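# Swap the sealant gun cartridge and leave gun loaded

## Task

Remove the spent cartridge from the sealant gun and set it down so it rests still on the table. Next, fit the fresh cartridge into the gun so its front end sits almost fully inside the cup of the front ring, with the nozzle sticking out through that ring. The plunger rod is already pulled back and may stay that way. The loaded gun must end up lying on the table itself, not leaning on any other object. Finally, announce that the job is finished.

## Robot and tools

Robot: two seven-joint arms, left_arm and right_arm, each ending in a two-finger gripper with foldable fingers. Base positions in the scene frame: left_arm (-0.053, +0.402, 0) m, right_arm (+0.018, -0.332, 0) m, both turned only slightly about z. Scene frame: origin at table-top height midway between the nominal bases, +x out over the table, +z up, left_arm on the +y side. Camera names: cam_head_left, cam_head_right, cam_high, cam_low, cam_left_wrist, cam_right_wrist (each 672x504).

Gripper geometry: fingers point along the gripper's +z and open/close along its y. end_effector_position is the centre of the closed 66 mm pads; fingertips extend about 33 mm past it (only 9 mm when wide open). Grip parts near the fingertip quarter of the pads; grips nearer the palm can fold the fingers and hold loosely or too hard. A fingertip pushed into a surface folds easily and hides contact.

Frames: reported hand poses and Hand targets are in each arm's own base frame. Every pose offset you send is measured along the current Hand target's own axes, starting from that Hand target.

execute_actions(actions, cameras): actions is a list of actions; each action is a list of up to 15 rows, one per 1/30 s step; a short action repeats its final row to fill 15 steps. Every row holds 20 numbers in [-1, 1]: left_arm dx, dy, dz, rx, ry, rz, then left_gripper position, force_limit, speed, activate, then the same ten for right_arm/right_gripper. dx..rz are an offset (not a pose) from the Hand target held when that action began; every row counts from that same start, so rows are not cumulative, but each new action or call starts afresh, so repeating an offset moves further. Scale: 1.0 = 0.6 m or 180 degrees; rx, ry, rz form one rotation vector. Six zeros means no new request for that arm. Gripper position: +1 open (140 mm), about -0.8 pads touch, -1 closes until blocked. force_limit (starts +1): higher squeezes harder (roughly 14 N at -1 up to 58 N at +1 for a slow close on a narrow part). speed (starts +1): about 30, 140, 250 mm/s at -1, 0, +1; faster closes grip harder. activate: send 0; send 1 only if fault shows 7 or 13 (fingers cycle and release). Always resend a gripper's current three numbers, since 0 is itself a command. cameras: list of names, ["all"], or []; images return with an empty actions list or when asked.

move(target, speed, blend, stop_force, zero, blocking, cameras): target is one 20-number row as above, or up to 15 rows; every row's offsets count from the Hand targets at the move's start, not from the previous row. Straight paths, no obstacle avoidance, 10 s cap. speed: m/s, 0.002 to 2, default 0.25 (one value or one per target). blend: corner rounding in m, default 0 (stop at each). stop_force: 20 to 40 N, ends an arm's path when its push against the direction of travel exceeds that; aim a few cm past contact and go slowly; not reliable while the gripper rotates; omit it when backing off a contact. zero (with stop_force only): true re-zeroes force before the move. blocking=false returns after about 0.5 s while the move continues (not allowed with stop_force). The result adds a move: line: done, off_target, moving, held or fault, plus limits=paced (pose clipped) or limits=held.

wait(seconds 0 to 3600), stop() brakes a running move, zoom_image(camera, region=[x0, y0, x1, y1] pixels, at most 504 by 504), set_collision_behavior(contact_force_n: 20, 40 or 85), clear_fault(arm: left_arm or right_arm; only after a reported torque or force fault), finished_scene(scene: this scene's number) ends the scene irreversibly.

Controller: each step clips the command to within 70 mm and 16 degrees of the measured pose. Hand target is the last commanded pose after that clip; the gripper often stops short of it, and a further execute_actions call (even all zeros) asks again; send the gap as an offset if needed. To release a push, command the target back past the gripper.

Result lines: end_effector_position (m) and end_effector_quat_wxyz in base frame (may be off by a few cm); Hand target; Tool commands; object_status 0 moving, 1 blocked while opening, 2 blocked while closing (a grip), 3 reached position or pads met; position_measured in counts (3 open, 75 ≈ 100 mm, 139 ≈ 60 mm, 200 ≈ 20 mm, 230 pads touch); fault; Joint positions, velocities ("within noise"), torques, External joint torques (positive toward larger joint angle; includes held weight); Flange force along gripper x y z; step readings; MOTOR HOT, FAULT lines. Joint ranges (rad): waist and upper arm roll ±2.901, shoulder ±1.836, elbow -3.077 to -0.117, forearm roll ±2.876, wrist pitch 0.440 to 4.622, wrist roll ±3.051.

Avoid: contact force above 20 N (default limit, held weight counts) or joint torques over 20/20/18/18/12/12/12 N m, which stop the arm until clear_fault; fast moves into contact; grippers or arms touching each other; squeezing hard on parts still resting on something; dropping or flinging parts; anything leaving the table; long stretched or loaded holds that overheat motors. Objects can occasionally be nudged by outside pushes, so check before finishing.

Each tool is called after "Emit:" by a JSON object that holds its "method" and its "body", one argument or row to a line.

## Session

Emit:
{"method": "execute_actions", "body": {
  "actions": []
}}

Scene clock: 0.00 s.
left_arm: end_effector_position=(+0.6442, -0.4015, +0.2977) position_measured=3 object_status=3 fault=0 end_effector_quat_wxyz=(+0.535, +0.679, -0.374, +0.335) | right_arm: end_effector_position=(+0.8877, +0.1435, +0.3712) position_measured=3 object_status=3 fault=0 end_effector_quat_wxyz=(-0.114, +0.733, -0.490, +0.458)
Joint positions: left_arm=[-0.128 0.45 -0.069 -1.778 -1.53 1.906 0.12] | right_arm=[0.454 0.52 -0.261 -1.397 -0.826 2.604 0.463]
Joint velocities: within noise
Joint torques (N m): no reading
External joint torques (N m): no reading
Flange force (N): no reading
Hand target: left_arm +0.6442, -0.4015, +0.2977; +0.535, +0.679, -0.374, +0.335 | right_arm +0.8877, +0.1435, +0.3712; -0.114, +0.733, -0.490, +0.458
Tool commands: left_gripper/position=+1.0 left_gripper/force_limit=+1.0 left_gripper/speed=+1.0 left_gripper/activate=+0.0 right_gripper/position=+1.0 right_gripper/force_limit=+1.0 right_gripper/speed=+1.0 right_gripper/activate=+0.0

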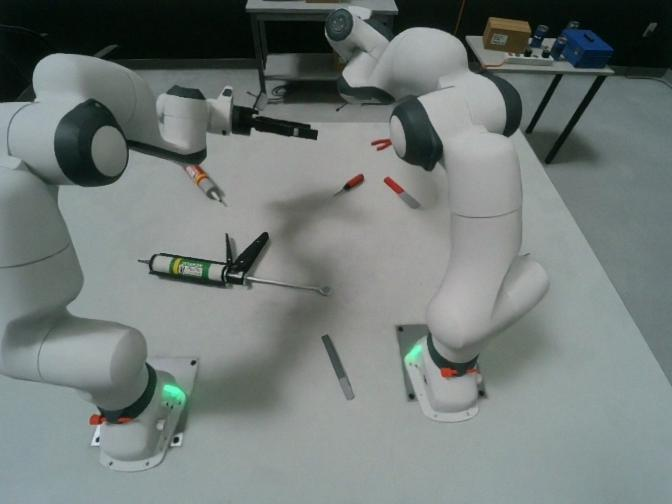

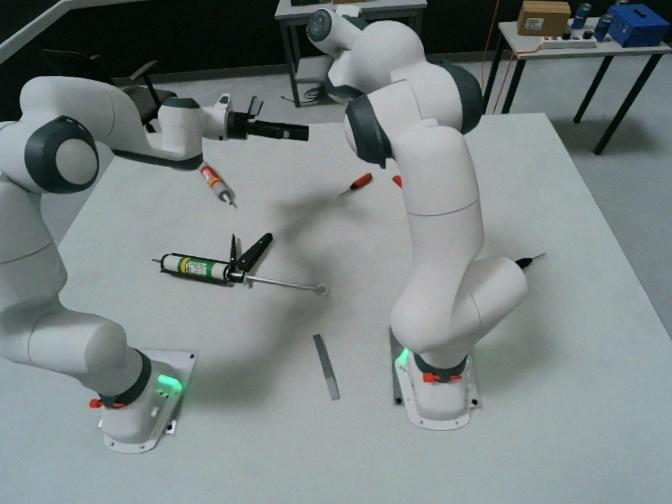

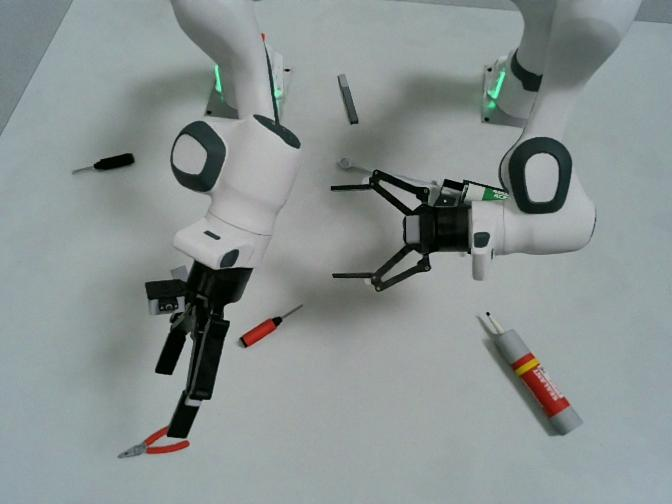

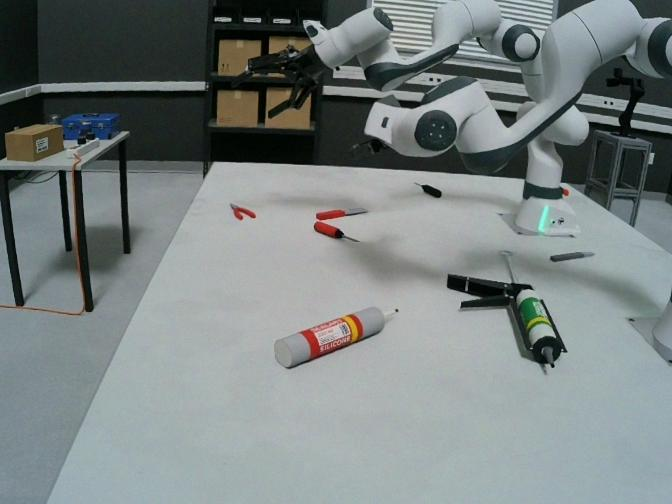

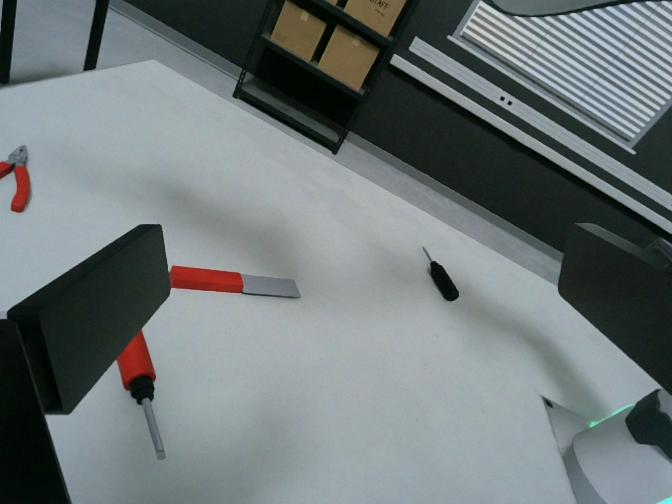

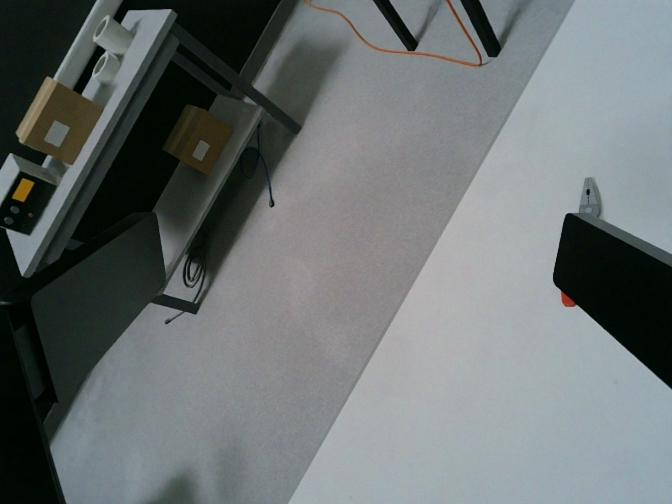

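Emit:
{"method": "zoom_image", "body": {
  "camera": "cam_head_left",
  "region": [120, 210, 340, 320]
}}

Emit:
{"method": "zoom_image", "body": {
  "camera": "cam_low",
  "region": [430, 230, 610, 390]
}}

Emit:
{"method": "zoom_image", "body": {
  "camera": "cam_head_right",
  "region": [140, 150, 340, 310]
}}

Scaled by 2.291.

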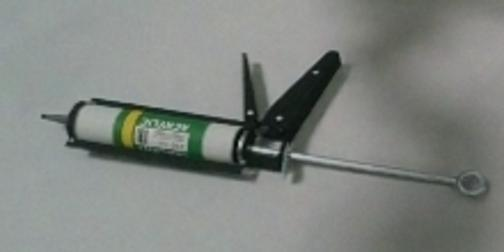

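Scaled by 2.800.

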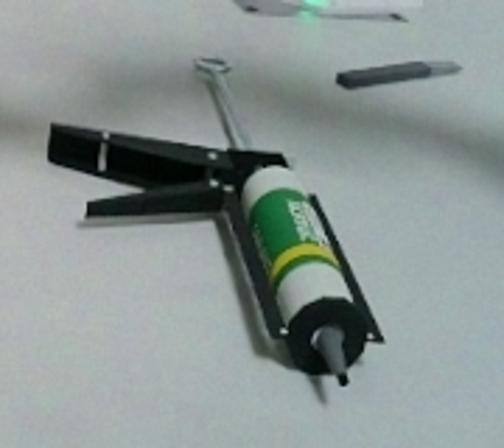

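Scaled by 2.520.

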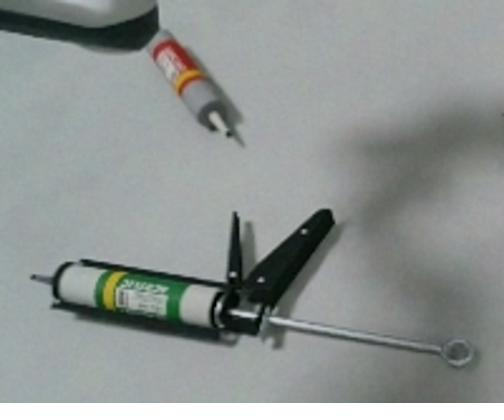

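Emit:
{"method": "move", "body": {
  "target": [0.106,0.0955,-0.578,0.0985,-0.4287,0.1503,1,1,1,0,0.1453,0.3417,-0.4697,-0.2699,-0.1623,0.1146,1,1,1,0],
  "cameras": ["all"]
}}

Scene clock: 81.67 s.
left_arm: end_effector_position=(+0.6085, -0.0806, +0.4494) position_measured=3 object_status=3 fault=0 end_effector_quat_wxyz=(+0.001, +0.710, -0.704, +0.002) | right_arm: end_effector_position=(+0.5515, +0.0496, +0.4503) position_measured=3 object_status=3 fault=0 end_effector_quat_wxyz=(-0.001, +0.706, -0.708, +0.003)
Joint positions: left_arm=[-0.263 0.27 0.172 -1.119 -0.05 1.387 -0.114] | right_arm=[0.292 0.028 -0.206 -1.44 0.002 1.471 0.091]
Joint velocities: left_arm=[0.002 0.001 0.001 0.001 -0.001 -0.001 0.007] | right_arm=[within noise]
Joint torques (N m): left_arm=[-0.44 -37.87 1.05 22.01 1.31 2.45 0.36] | right_arm=[0.18 -32.64 -0.57 24.15 1.14 2.24 -0.15]
External joint torques (N m): left_arm=[-0.57 1.12 -0.5 -0.58 0.57 -0.15 0.36] | right_arm=[0.23 -0.84 -0.37 0.75 0.41 -0.35 -0.15]
Flange force (N): left_arm=[0.5 -0.8 1.0] | right_arm=[0.3 -1.0 -3.3]
Hand target: left_arm +0.6073, -0.0803, +0.4497; +0.000, +0.707, -0.707, +0.000 | right_arm +0.5499, +0.0499, +0.4500; +0.000, +0.707, -0.707, +0.000
Off the commanded pose: left_arm 0.001 m, 1 deg | right_arm 0.002 m, 0 deg.
move: done

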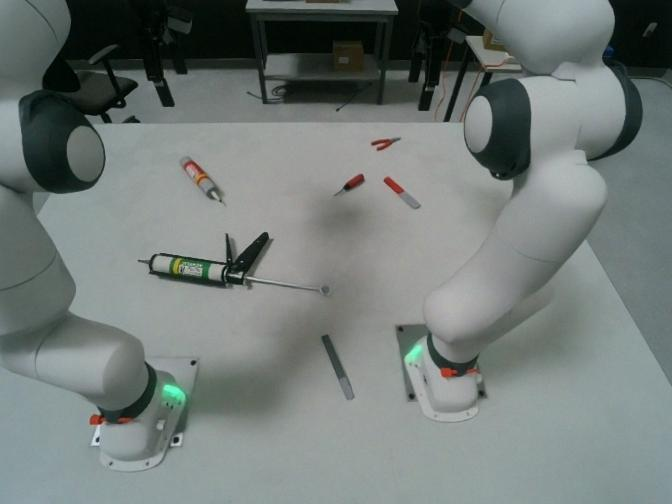

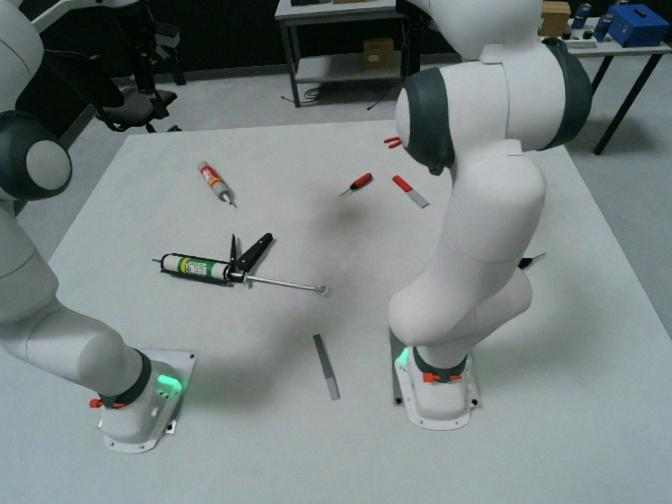

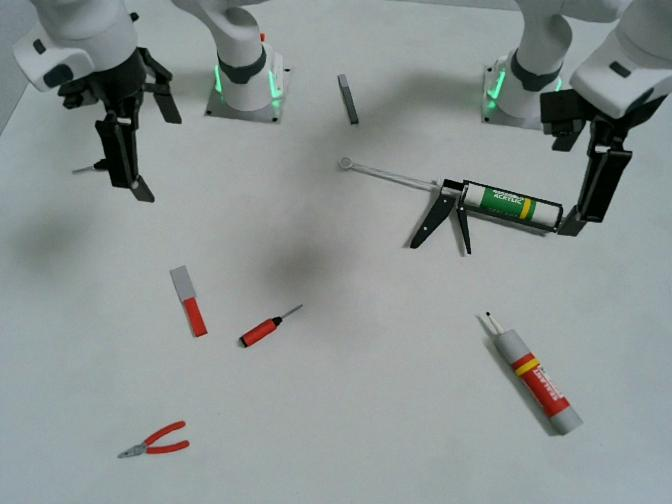

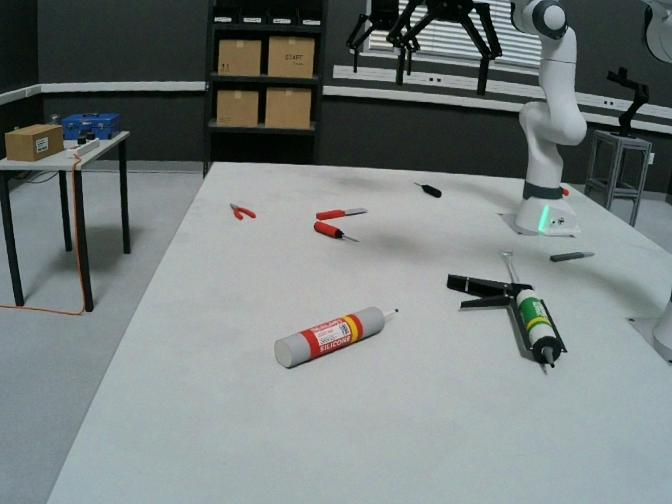

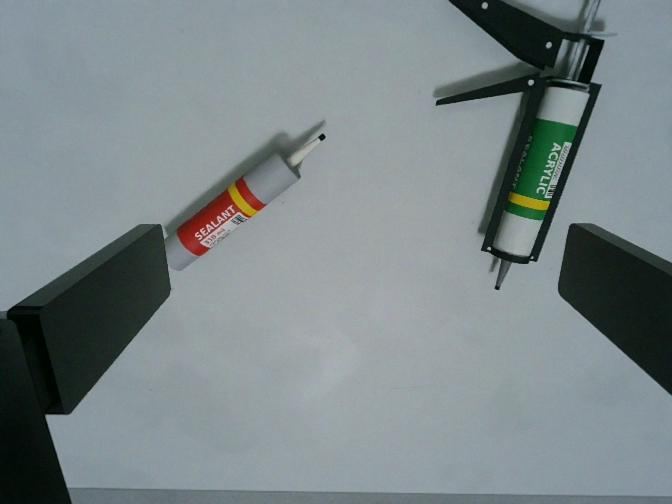

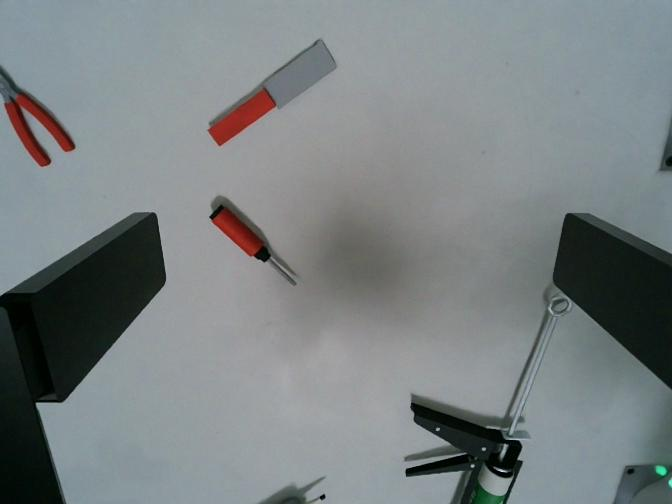

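Emit:
{"method": "zoom_image", "body": {
  "camera": "cam_right_wrist",
  "region": [370, 280, 630, 504]
}}

Emit:
{"method": "zoom_image", "body": {
  "camera": "cam_left_wrist",
  "region": [420, 0, 640, 300]
}}

Emit:
{"method": "zoom_image", "body": {
  "camera": "cam_high",
  "region": [320, 140, 620, 440]
}}

Scaled by 1.938.

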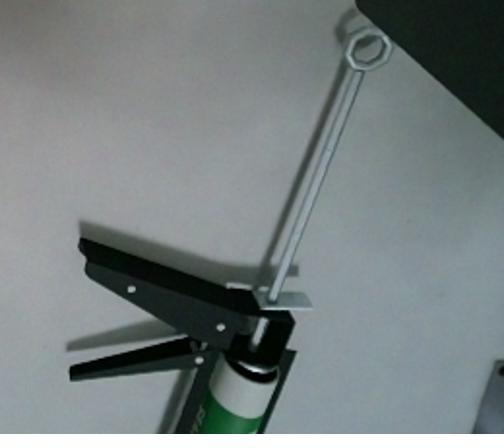

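Scaled by 1.680.

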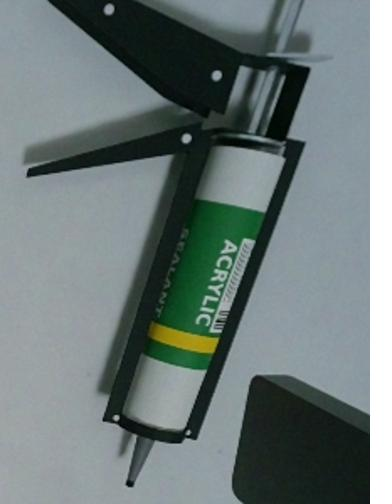

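Scaled by 1.680.

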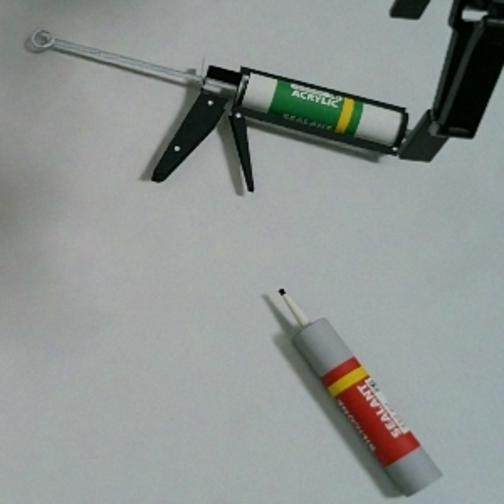

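Emit:
{"method": "move", "body": {
  "target": [0.013,0.377,0.333,0,0,0,1,1,1,0,0,0,0,0,0,0,1,1,1,0],
  "cameras": ["all"]
}}

Scene clock: 161.50 s.
left_arm: end_effector_position=(+0.3804, -0.0878, +0.2495) position_measured=3 object_status=3 fault=0 end_effector_quat_wxyz=(+0.001, +0.704, -0.710, -0.001) | right_arm: end_effector_position=(+0.5514, +0.0496, +0.4503) position_measured=3 object_status=3 fault=0 end_effector_quat_wxyz=(+0.000, +0.706, -0.708, +0.003)
Joint positions: left_arm=[-0.297 -0.506 0.063 -2.495 0.033 1.986 -0.246] | right_arm=[0.292 0.028 -0.206 -1.44 0.002 1.471 0.091]
Joint velocities: left_arm=[0.002 -0.001 0 -0.002 0.001 0.002 -0.006] | right_arm=[within noise]
Joint torques (N m): left_arm=[-0.15 -13.92 -2.03 24.19 0.74 2.72 -0.14] | right_arm=[0.15 -32.63 -0.55 24.09 1.16 2.23 -0.15]
External joint torques (N m): left_arm=[-0.22 0.82 -0.87 -0.55 0.05 0.11 -0.14] | right_arm=[0.08 -0.98 -0.46 0.75 0.42 -0.36 -0.15]
Flange force (N): left_arm=[2.0 -0.8 1.9] | right_arm=[0.6 -0.6 -3.1]
Hand target: left_arm +0.3811, -0.0881, +0.2500; +0.000, +0.707, -0.707, +0.000 | right_arm +0.5499, +0.0499, +0.4500; +0.000, +0.707, -0.707, +0.000
Off the commanded pose: left_arm 0.001 m, 1 deg | right_arm 0.002 m, 0 deg.
move: done

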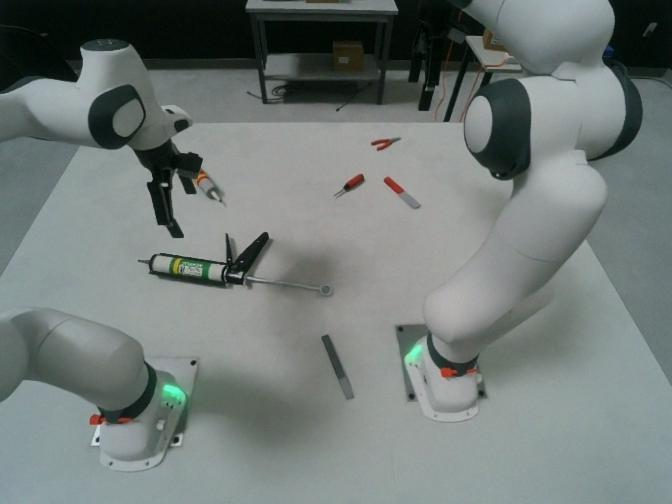

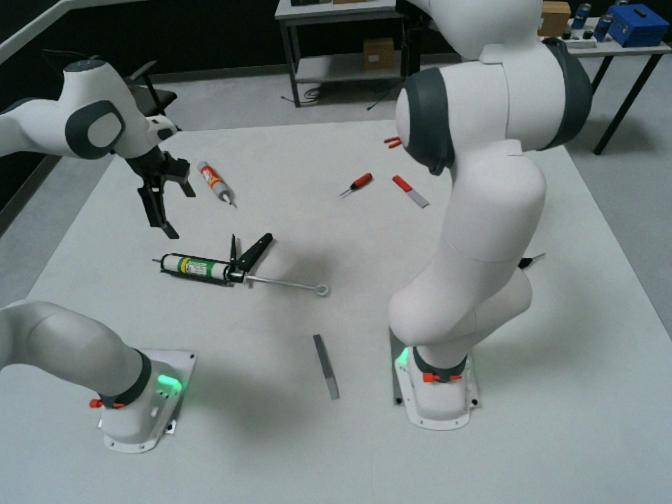

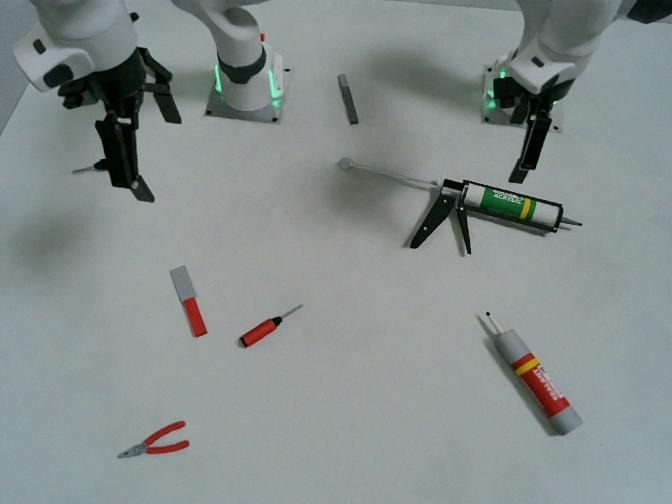

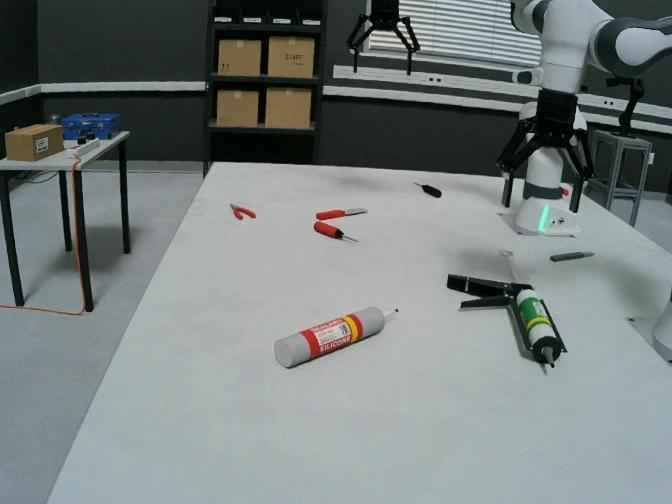

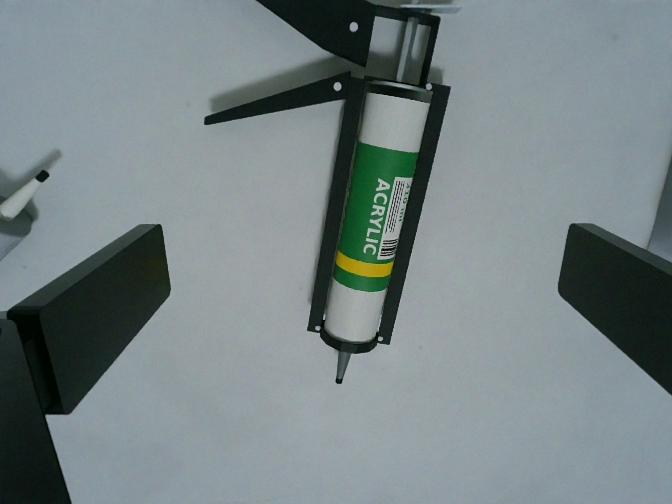

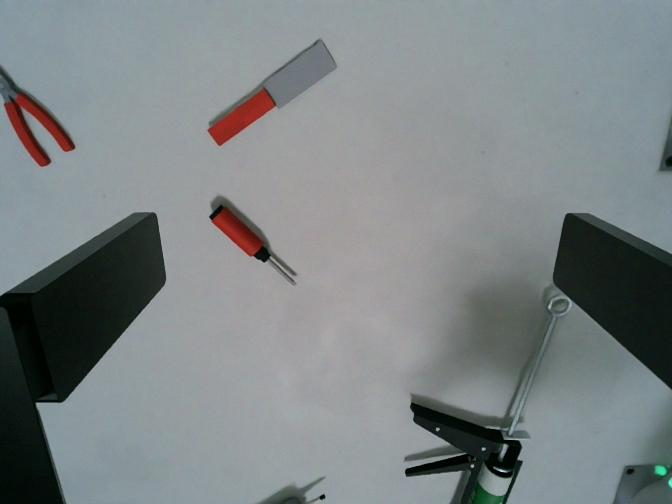

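Emit:
{"method": "zoom_image", "body": {
  "camera": "cam_left_wrist",
  "region": [300, 0, 470, 140]
}}

Emit:
{"method": "zoom_image", "body": {
  "camera": "cam_left_wrist",
  "region": [280, 230, 450, 400]
}}

Emit:
{"method": "zoom_image", "body": {
  "camera": "cam_low",
  "region": [490, 270, 590, 380]
}}

Scaled by 2.965.

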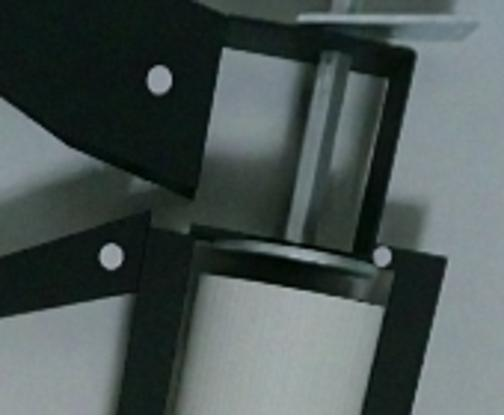

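Scaled by 2.965.

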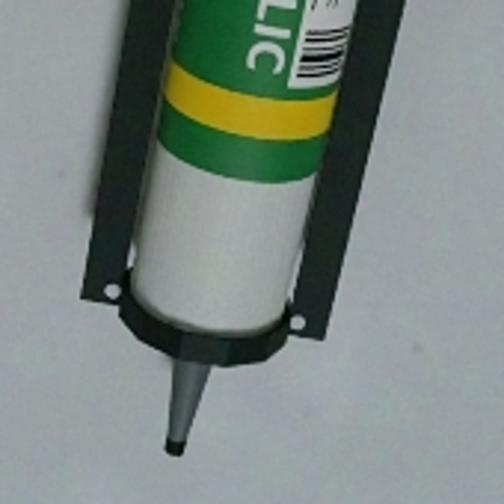

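Scaled by 4.582.

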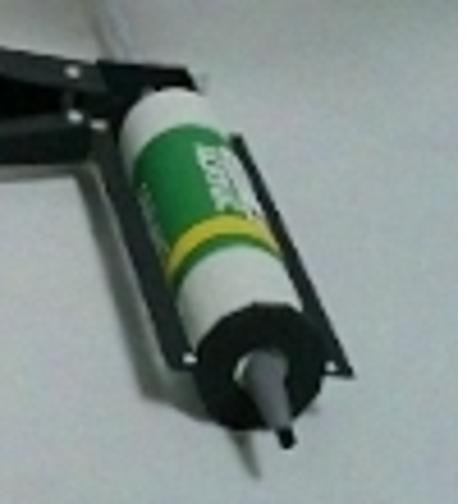

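Emit:
{"method": "move", "body": {
  "target": [-0.38,0.052,-0.167,0,0,0.0433,1,1,1,0,0,0,0,0,0,0,1,1,1,0],
  "cameras": ["cam_left_wrist"]
}}

Emit:
{"method": "move", "body": {
  "target": [0,0,0,0,0,0,1,1,1,0,-0.845,0.28,0.333,0,0,-0.344,1,1,1,0],
  "cameras": ["all"]
}}

Scene clock: 277.90 s.
left_arm: end_effector_position=(+0.3507, +0.1389, +0.3495) position_measured=3 object_status=3 fault=0 end_effector_quat_wxyz=(-0.001, -0.660, +0.751, -0.001) | right_arm: end_effector_position=(+0.5514, +0.0496, +0.4503) position_measured=3 object_status=3 fault=0 end_effector_quat_wxyz=(+0.000, +0.706, -0.708, +0.003)
Joint positions: left_arm=[-0.263 -0.666 0.475 -2.283 0.286 1.669 0.221] | right_arm=[0.292 0.028 -0.206 -1.44 0.002 1.471 0.091]
Joint velocities: left_arm=[-0.001 -0.002 0 0.001 0 0 0.006] | right_arm=[within noise]
Joint torques (N m): left_arm=[-0.79 -5.45 -8.8 23.98 1.29 2.44 0.27] | right_arm=[0.18 -32.62 -0.58 24.06 1.14 2.22 -0.12]
External joint torques (N m): left_arm=[-0.81 0.75 0.13 0.36 0.55 -0.13 0.27] | right_arm=[0.12 -0.79 -0.48 0.62 0.4 -0.37 -0.12]
Flange force (N): left_arm=[-2.1 -3.4 -1.4] | right_arm=[0.5 -0.7 -2.9]
Hand target: left_arm +0.3500, +0.1400, +0.3501; +0.000, -0.657, +0.754, +0.000 | right_arm +0.5499, +0.0499, +0.4500; +0.000, +0.707, -0.707, +0.000
Off the commanded pose: left_arm 0.001 m, 1 deg | right_arm 0.002 m, 0 deg.
move: done

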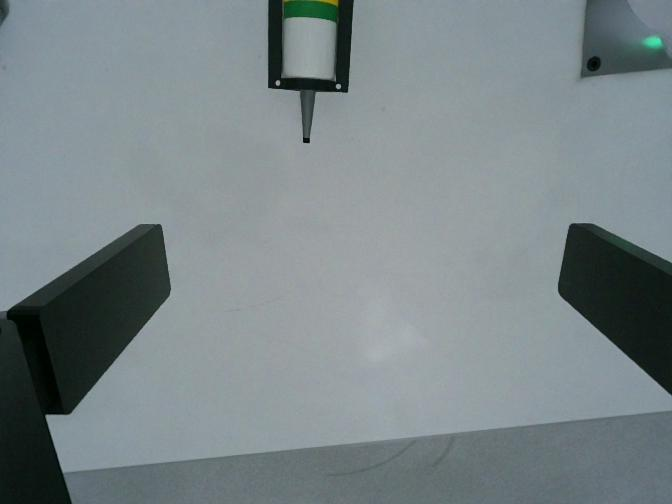

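Scene clock: 281.10 s.
left_arm: end_effector_position=(+0.3507, +0.1389, +0.3495) position_measured=3 object_status=3 fault=0 end_effector_quat_wxyz=(-0.001, -0.660, +0.752, -0.001) | right_arm: end_effector_position=(+0.3807, +0.5588, +0.2506) position_measured=3 object_status=3 fault=0 end_effector_quat_wxyz=(-0.002, +0.970, -0.245, +0.000)
Joint positions: left_arm=[-0.263 -0.666 0.475 -2.283 0.286 1.669 0.223] | right_arm=[0.769 0.395 0.252 -1.464 -0.098 1.849 -0.048]
Joint velocities: left_arm=[within noise] | right_arm=[0.001 0 0 0.001 0 -0.001 -0.005]
Joint torques (N m): left_arm=[-0.3 -5.26 -9.07 23.99 1.18 2.4 0.27] | right_arm=[-0.19 -44.7 2.7 25.78 0.4 2.24 -0.11]
External joint torques (N m): left_arm=[-0.23 0.73 -0.09 0.49 0.45 -0.15 0.27] | right_arm=[-0.29 -0.49 -0.68 1.1 -0.33 -0.35 -0.11]
Flange force (N): left_arm=[-1.9 -2.9 -1.8] | right_arm=[1.3 -4.9 -3.3]
Hand target: left_arm +0.3500, +0.1400, +0.3501; +0.000, -0.657, +0.754, +0.000 | right_arm +0.3818, +0.5567, +0.2499; +0.000, +0.970, -0.243, +0.000
Off the commanded pose: left_arm 0.001 m, 0 deg | right_arm 0.002 m, 0 deg.
move: done

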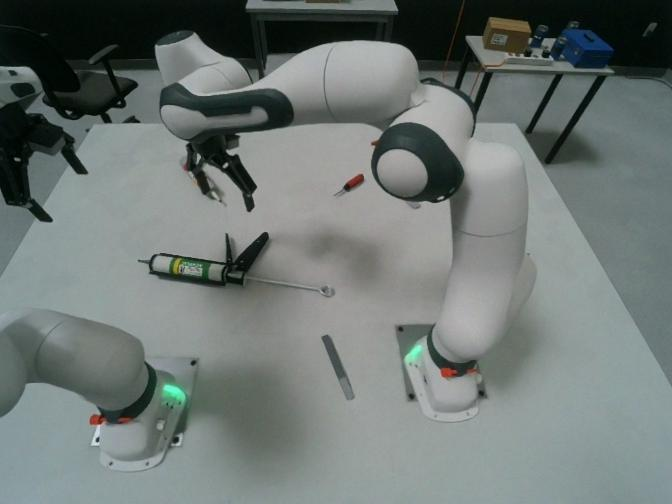

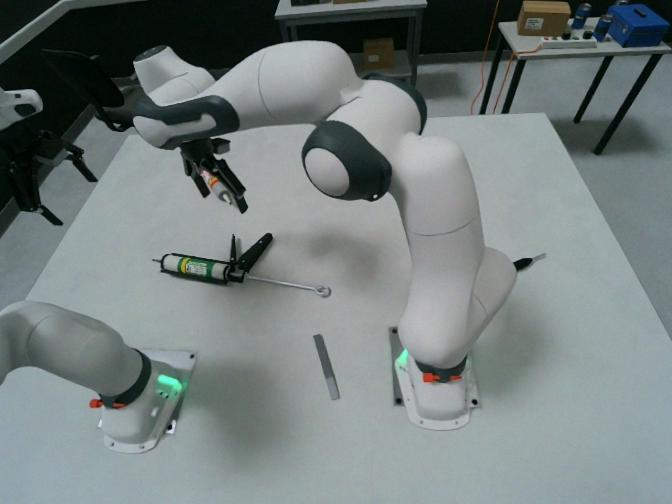

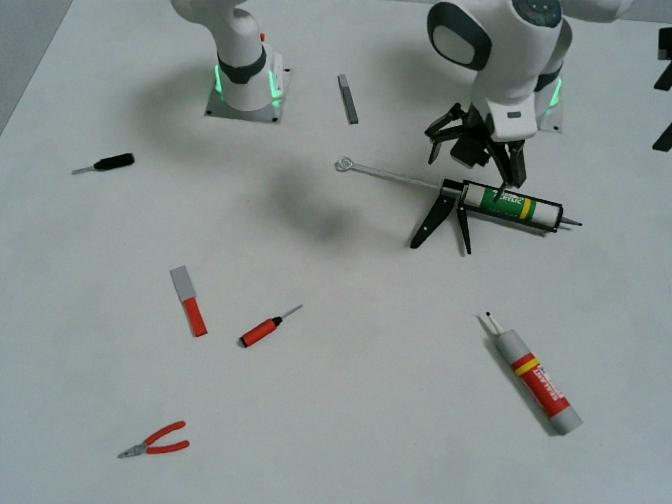

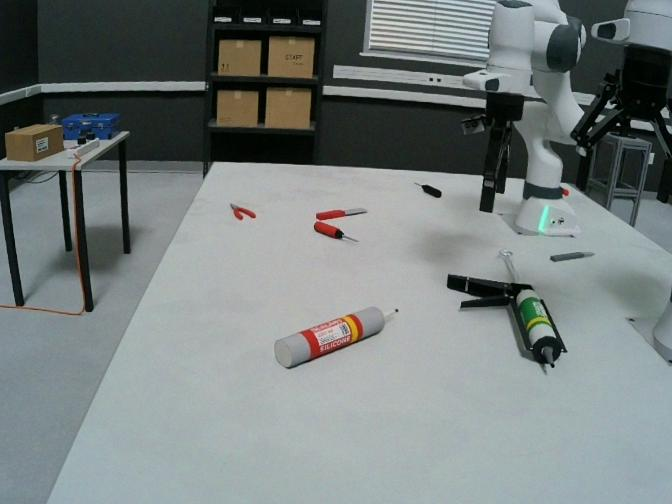

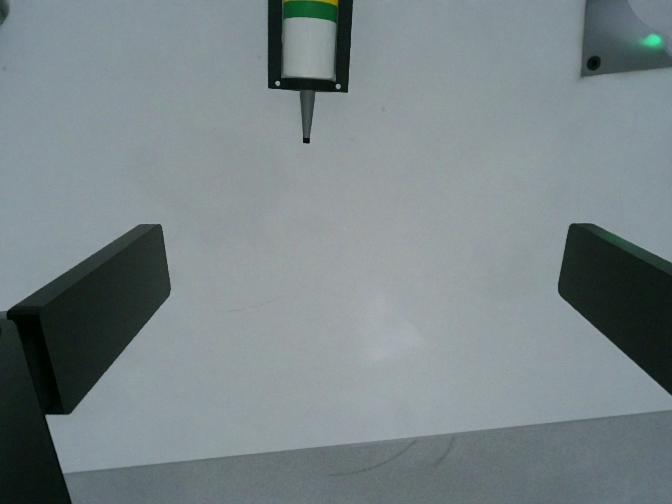

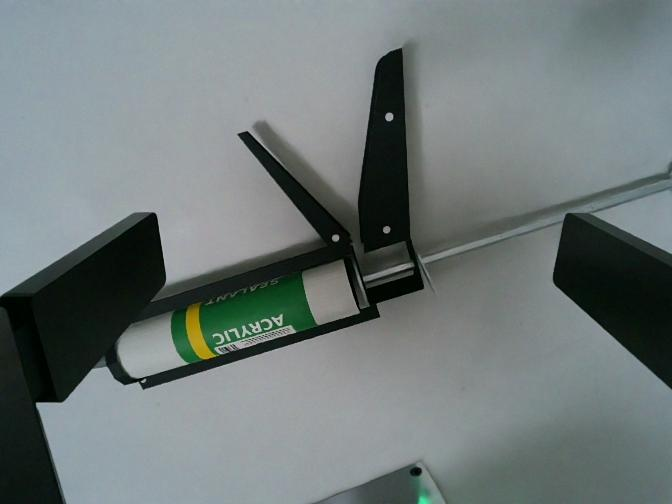

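Emit:
{"method": "zoom_image", "body": {
  "camera": "cam_right_wrist",
  "region": [230, 30, 470, 310]
}}

Emit:
{"method": "zoom_image", "body": {
  "camera": "cam_right_wrist",
  "region": [90, 240, 400, 400]
}}

Scaled by 1.800.

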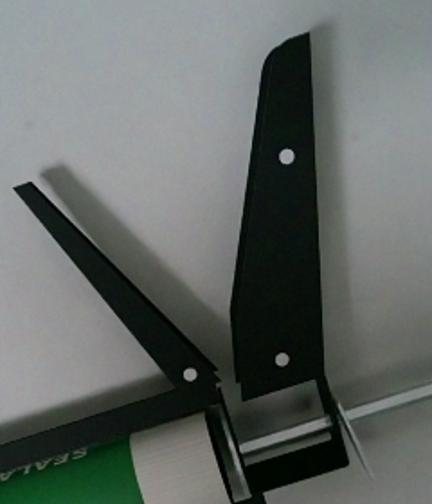

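Scaled by 1.626.

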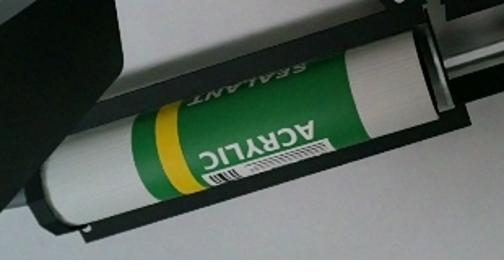

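Emit:
{"method": "move", "body": {
  "target": [0,0,0,0,0,0,1,1,1,0,-0.083,0.0613,0.267,0,0,0,0.2,-0.5,0,0],
  "cameras": ["cam_right_wrist","cam_low","cam_head_left"]
}}

Scene clock: 322.20 s.
left_arm: end_effector_position=(+0.3507, +0.1389, +0.3495) position_measured=3 object_status=3 fault=0 end_effector_quat_wxyz=(-0.001, -0.660, +0.752, -0.001) | right_arm: end_effector_position=(+0.3200, +0.5464, +0.0891) position_measured=104 object_status=3 fault=0 end_effector_quat_wxyz=(+0.002, +0.971, -0.241, -0.002)
Joint positions: left_arm=[-0.263 -0.666 0.475 -2.283 0.286 1.669 0.223] | right_arm=[0.816 0.414 0.245 -1.864 -0.124 2.257 0.036]
Joint velocities: left_arm=[within noise] | right_arm=[0 0.001 0.001 0 0.002 0.003 0.005]
Joint torques (N m): left_arm=[-0.29 -5.28 -9.08 23.99 1.19 2.41 0.28] | right_arm=[0.59 -43.78 2.75 22.78 0.36 2.8 0.25]
External joint torques (N m): left_arm=[-0.28 0.83 -0.12 0.37 0.45 -0.16 0.29] | right_arm=[0.6 -0.94 -0.82 0.04 -0.22 0.23 0.25]
Flange force (N): left_arm=[-1.8 -3.0 -1.6] | right_arm=[-0.9 2.1 -0.4]
Hand target: left_arm +0.3500, +0.1400, +0.3501; +0.000, -0.657, +0.754, +0.000 | right_arm +0.3205, +0.5476, +0.0897; +0.000, +0.970, -0.243, +0.000
Off the commanded pose: left_arm 0.001 m, 0 deg | right_arm 0.001 m, 0 deg.
move: done
Images, in order (width x height): cam_head_left 672x504, cam_low 672x504, cam_right_wrist 672x504.

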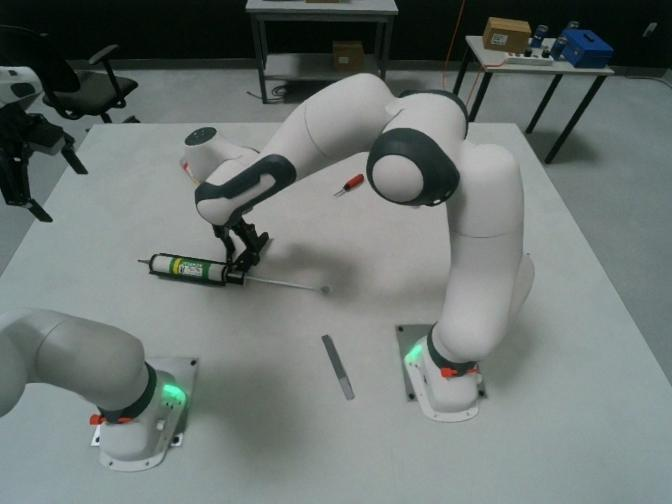

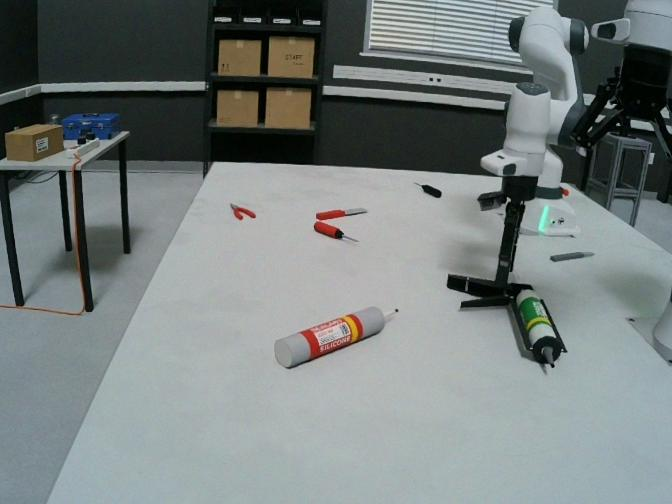

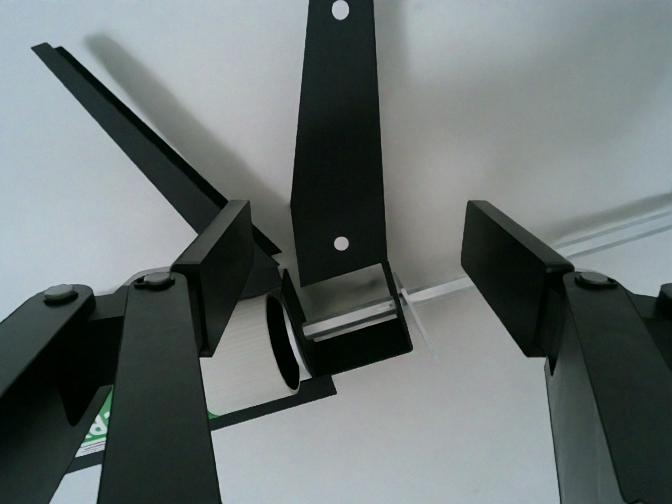

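Emit:
{"method": "move", "body": {
  "target": [
    [0,0,0,0,0,0,1,1,1,0,0.03,-0.015,0,0,0,0,0.05,-0.5,0,0],
    [0,0,0,0,0,0,1,1,1,0,0.03,-0.015,0.04,0,0,0,0.05,-0.5,0,0]
  ],
  "speed": 0.08,
  "cameras": ["cam_low","cam_right_wrist","cam_high"]
}}

Scene clock: 335.90 s.
left_arm: end_effector_position=(+0.3507, +0.1389, +0.3495) position_measured=3 object_status=3 fault=0 end_effector_quat_wxyz=(-0.001, -0.660, +0.752, -0.001) | right_arm: end_effector_position=(+0.3400, +0.5454, +0.0652) position_measured=123 object_status=3 fault=0 end_effector_quat_wxyz=(+0.003, +0.970, -0.244, -0.002)
Joint positions: left_arm=[-0.263 -0.666 0.475 -2.283 0.286 1.669 0.223] | right_arm=[0.801 0.476 0.232 -1.834 -0.139 2.288 0.022]
Joint velocities: left_arm=[within noise] | right_arm=[0 0 0 0.001 0.001 0.004 0]
Joint torques (N m): left_arm=[-0.33 -5.25 -9.11 24.01 1.18 2.42 0.27] | right_arm=[0.48 -44.86 3.35 22.58 0.27 2.86 0.07]
External joint torques (N m): left_arm=[-0.29 0.83 -0.12 0.43 0.44 -0.15 0.27] | right_arm=[0.59 -0.48 -0.46 0.14 -0.29 0.29 0.07]
Flange force (N): left_arm=[-1.8 -3.1 -1.7] | right_arm=[-0.8 0.6 0.2]
Hand target: left_arm +0.3500, +0.1400, +0.3501; +0.000, -0.657, +0.754, +0.000 | right_arm +0.3406, +0.5470, +0.0657; +0.000, +0.970, -0.243, +0.000
Off the commanded pose: left_arm 0.001 m, 0 deg | right_arm 0.002 m, 0 deg.
move: done
Images, in order (width x height): cam_high 672x504, cam_low 672x504, cam_right_wrist 672x504.

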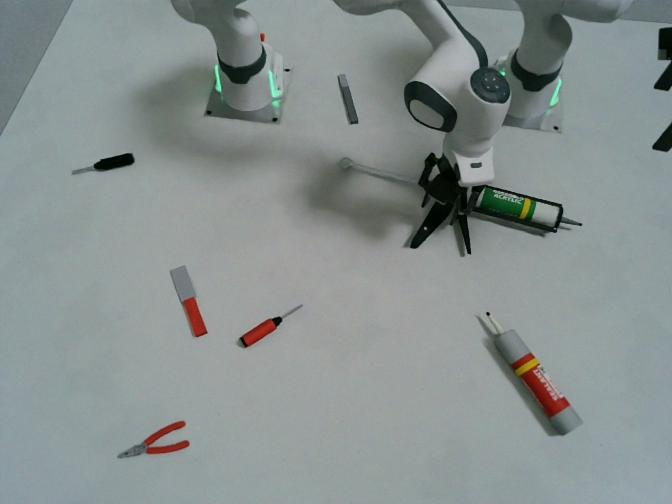

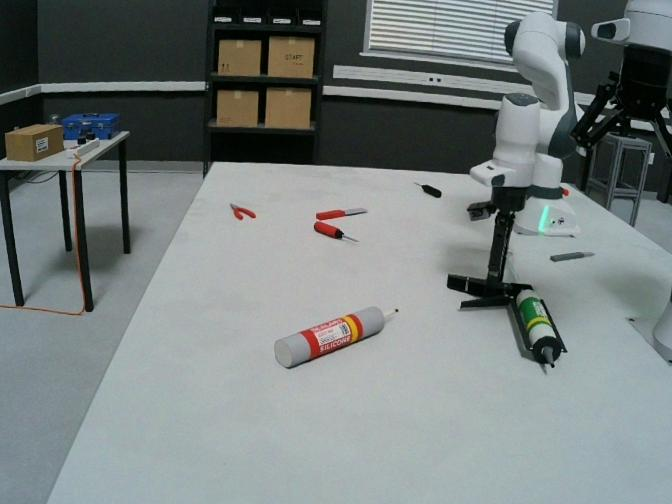

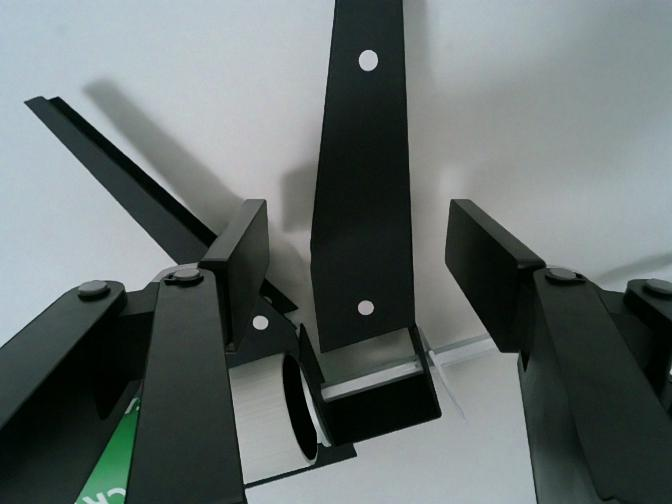

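Emit:
{"method": "move", "body": {
  "target": [0,0,0,0,0,0,1,1,1,0,0,0,0.039,0,0,0,0.05,-0.5,0,0],
  "speed": 0.06,
  "cameras": ["cam_right_wrist"]
}}

Scene clock: 347.07 s.
left_arm: end_effector_position=(+0.3507, +0.1389, +0.3495) position_measured=3 object_status=3 fault=0 end_effector_quat_wxyz=(-0.001, -0.660, +0.752, -0.001) | right_arm: end_effector_position=(+0.3402, +0.5459, +0.0442) position_measured=123 object_status=3 fault=0 end_effector_quat_wxyz=(+0.002, +0.970, -0.242, -0.001)
Joint positions: left_arm=[-0.263 -0.666 0.475 -2.283 0.286 1.669 0.223] | right_arm=[0.807 0.51 0.225 -1.84 -0.149 2.329 0.025]
Joint velocities: left_arm=[within noise] | right_arm=[0 0 -0.001 0 0 0.007 0.002]
Joint torques (N m): left_arm=[-0.33 -5.28 -9.08 23.98 1.18 2.42 0.27] | right_arm=[0.6 -43.59 2.9 21.88 0.21 3.14 0.24]
External joint torques (N m): left_arm=[-0.32 0.8 -0.16 0.41 0.44 -0.14 0.27] | right_arm=[0.54 1.25 -1.21 -0.05 -0.34 0.57 0.24]
Flange force (N): left_arm=[-1.7 -3.0 -1.7] | right_arm=[-0.6 -2.8 3.9]
Hand target: left_arm +0.3500, +0.1400, +0.3501; +0.000, -0.657, +0.754, +0.000 | right_arm +0.3406, +0.5470, +0.0423; +0.000, +0.970, -0.243, +0.000
Off the commanded pose: left_arm 0.001 m, 0 deg | right_arm 0.002 m, 0 deg.
move: done

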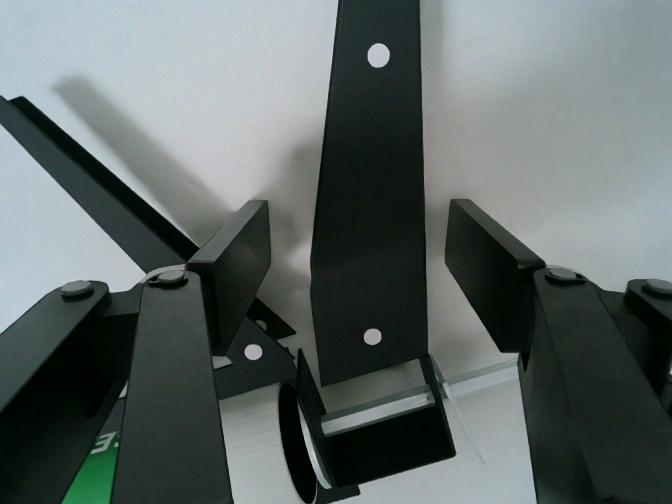

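Emit:
{"method": "move", "body": {
  "target": [
    [0,0,0,0,0,0,1,1,1,0,0,0.007,-0.02,0,0,0,0.05,-0.5,0,0],
    [0,0,0,0,0,0,1,1,1,0,0.022,0.007,-0.02,0,0,0,0.05,-0.5,0,0],
    [0,0,0,0,0,0,1,1,1,0,0.022,0.007,0.003,0,0,0,0.05,-0.5,0,0]
  ],
  "speed": 0.06,
  "cameras": ["cam_right_wrist"]
}}

Scene clock: 357.20 s.
left_arm: end_effector_position=(+0.3507, +0.1389, +0.3495) position_measured=3 object_status=3 fault=0 end_effector_quat_wxyz=(-0.001, -0.660, +0.752, -0.001) | right_arm: end_effector_position=(+0.3498, +0.5370, +0.0435) position_measured=123 object_status=3 fault=0 end_effector_quat_wxyz=(+0.001, +0.970, -0.244, -0.001)
Joint positions: left_arm=[-0.263 -0.666 0.475 -2.283 0.286 1.669 0.223] | right_arm=[0.785 0.504 0.226 -1.853 -0.149 2.338 0.011]
Joint torques (N m): left_arm=[-0.32 -5.28 -9.11 24.02 1.18 2.42 0.26] | right_arm=[-0.09 -42.59 2.9 21.43 0.02 3.26 0]
External joint torques (N m): left_arm=[-0.28 0.82 -0.14 0.44 0.45 -0.15 0.26] | right_arm=[-0.2 1.97 -1.2 -0.44 -0.52 0.69 0]
Flange force (N): left_arm=[-1.8 -3.1 -1.7] | right_arm=[0.7 -2.3 5.3]
Hand target: left_arm +0.3500, +0.1400, +0.3501; +0.000, -0.657, +0.754, +0.000 | right_arm +0.3503, +0.5371, +0.0405; +0.000, +0.970, -0.243, +0.000
Off the commanded pose: left_arm 0.001 m, 0 deg | right_arm 0.003 m, 0 deg.
move: done

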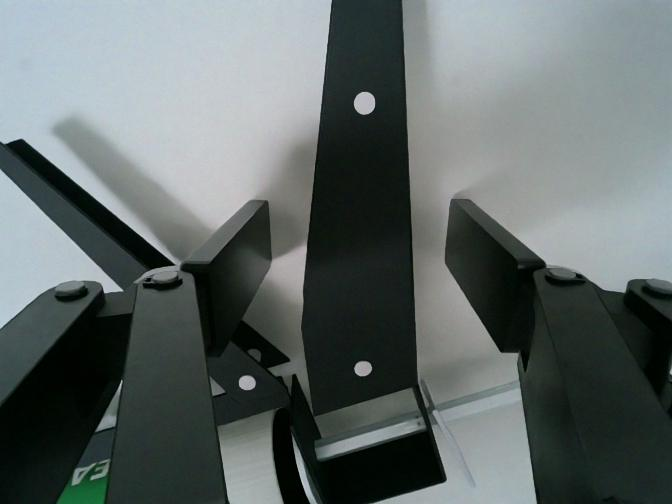

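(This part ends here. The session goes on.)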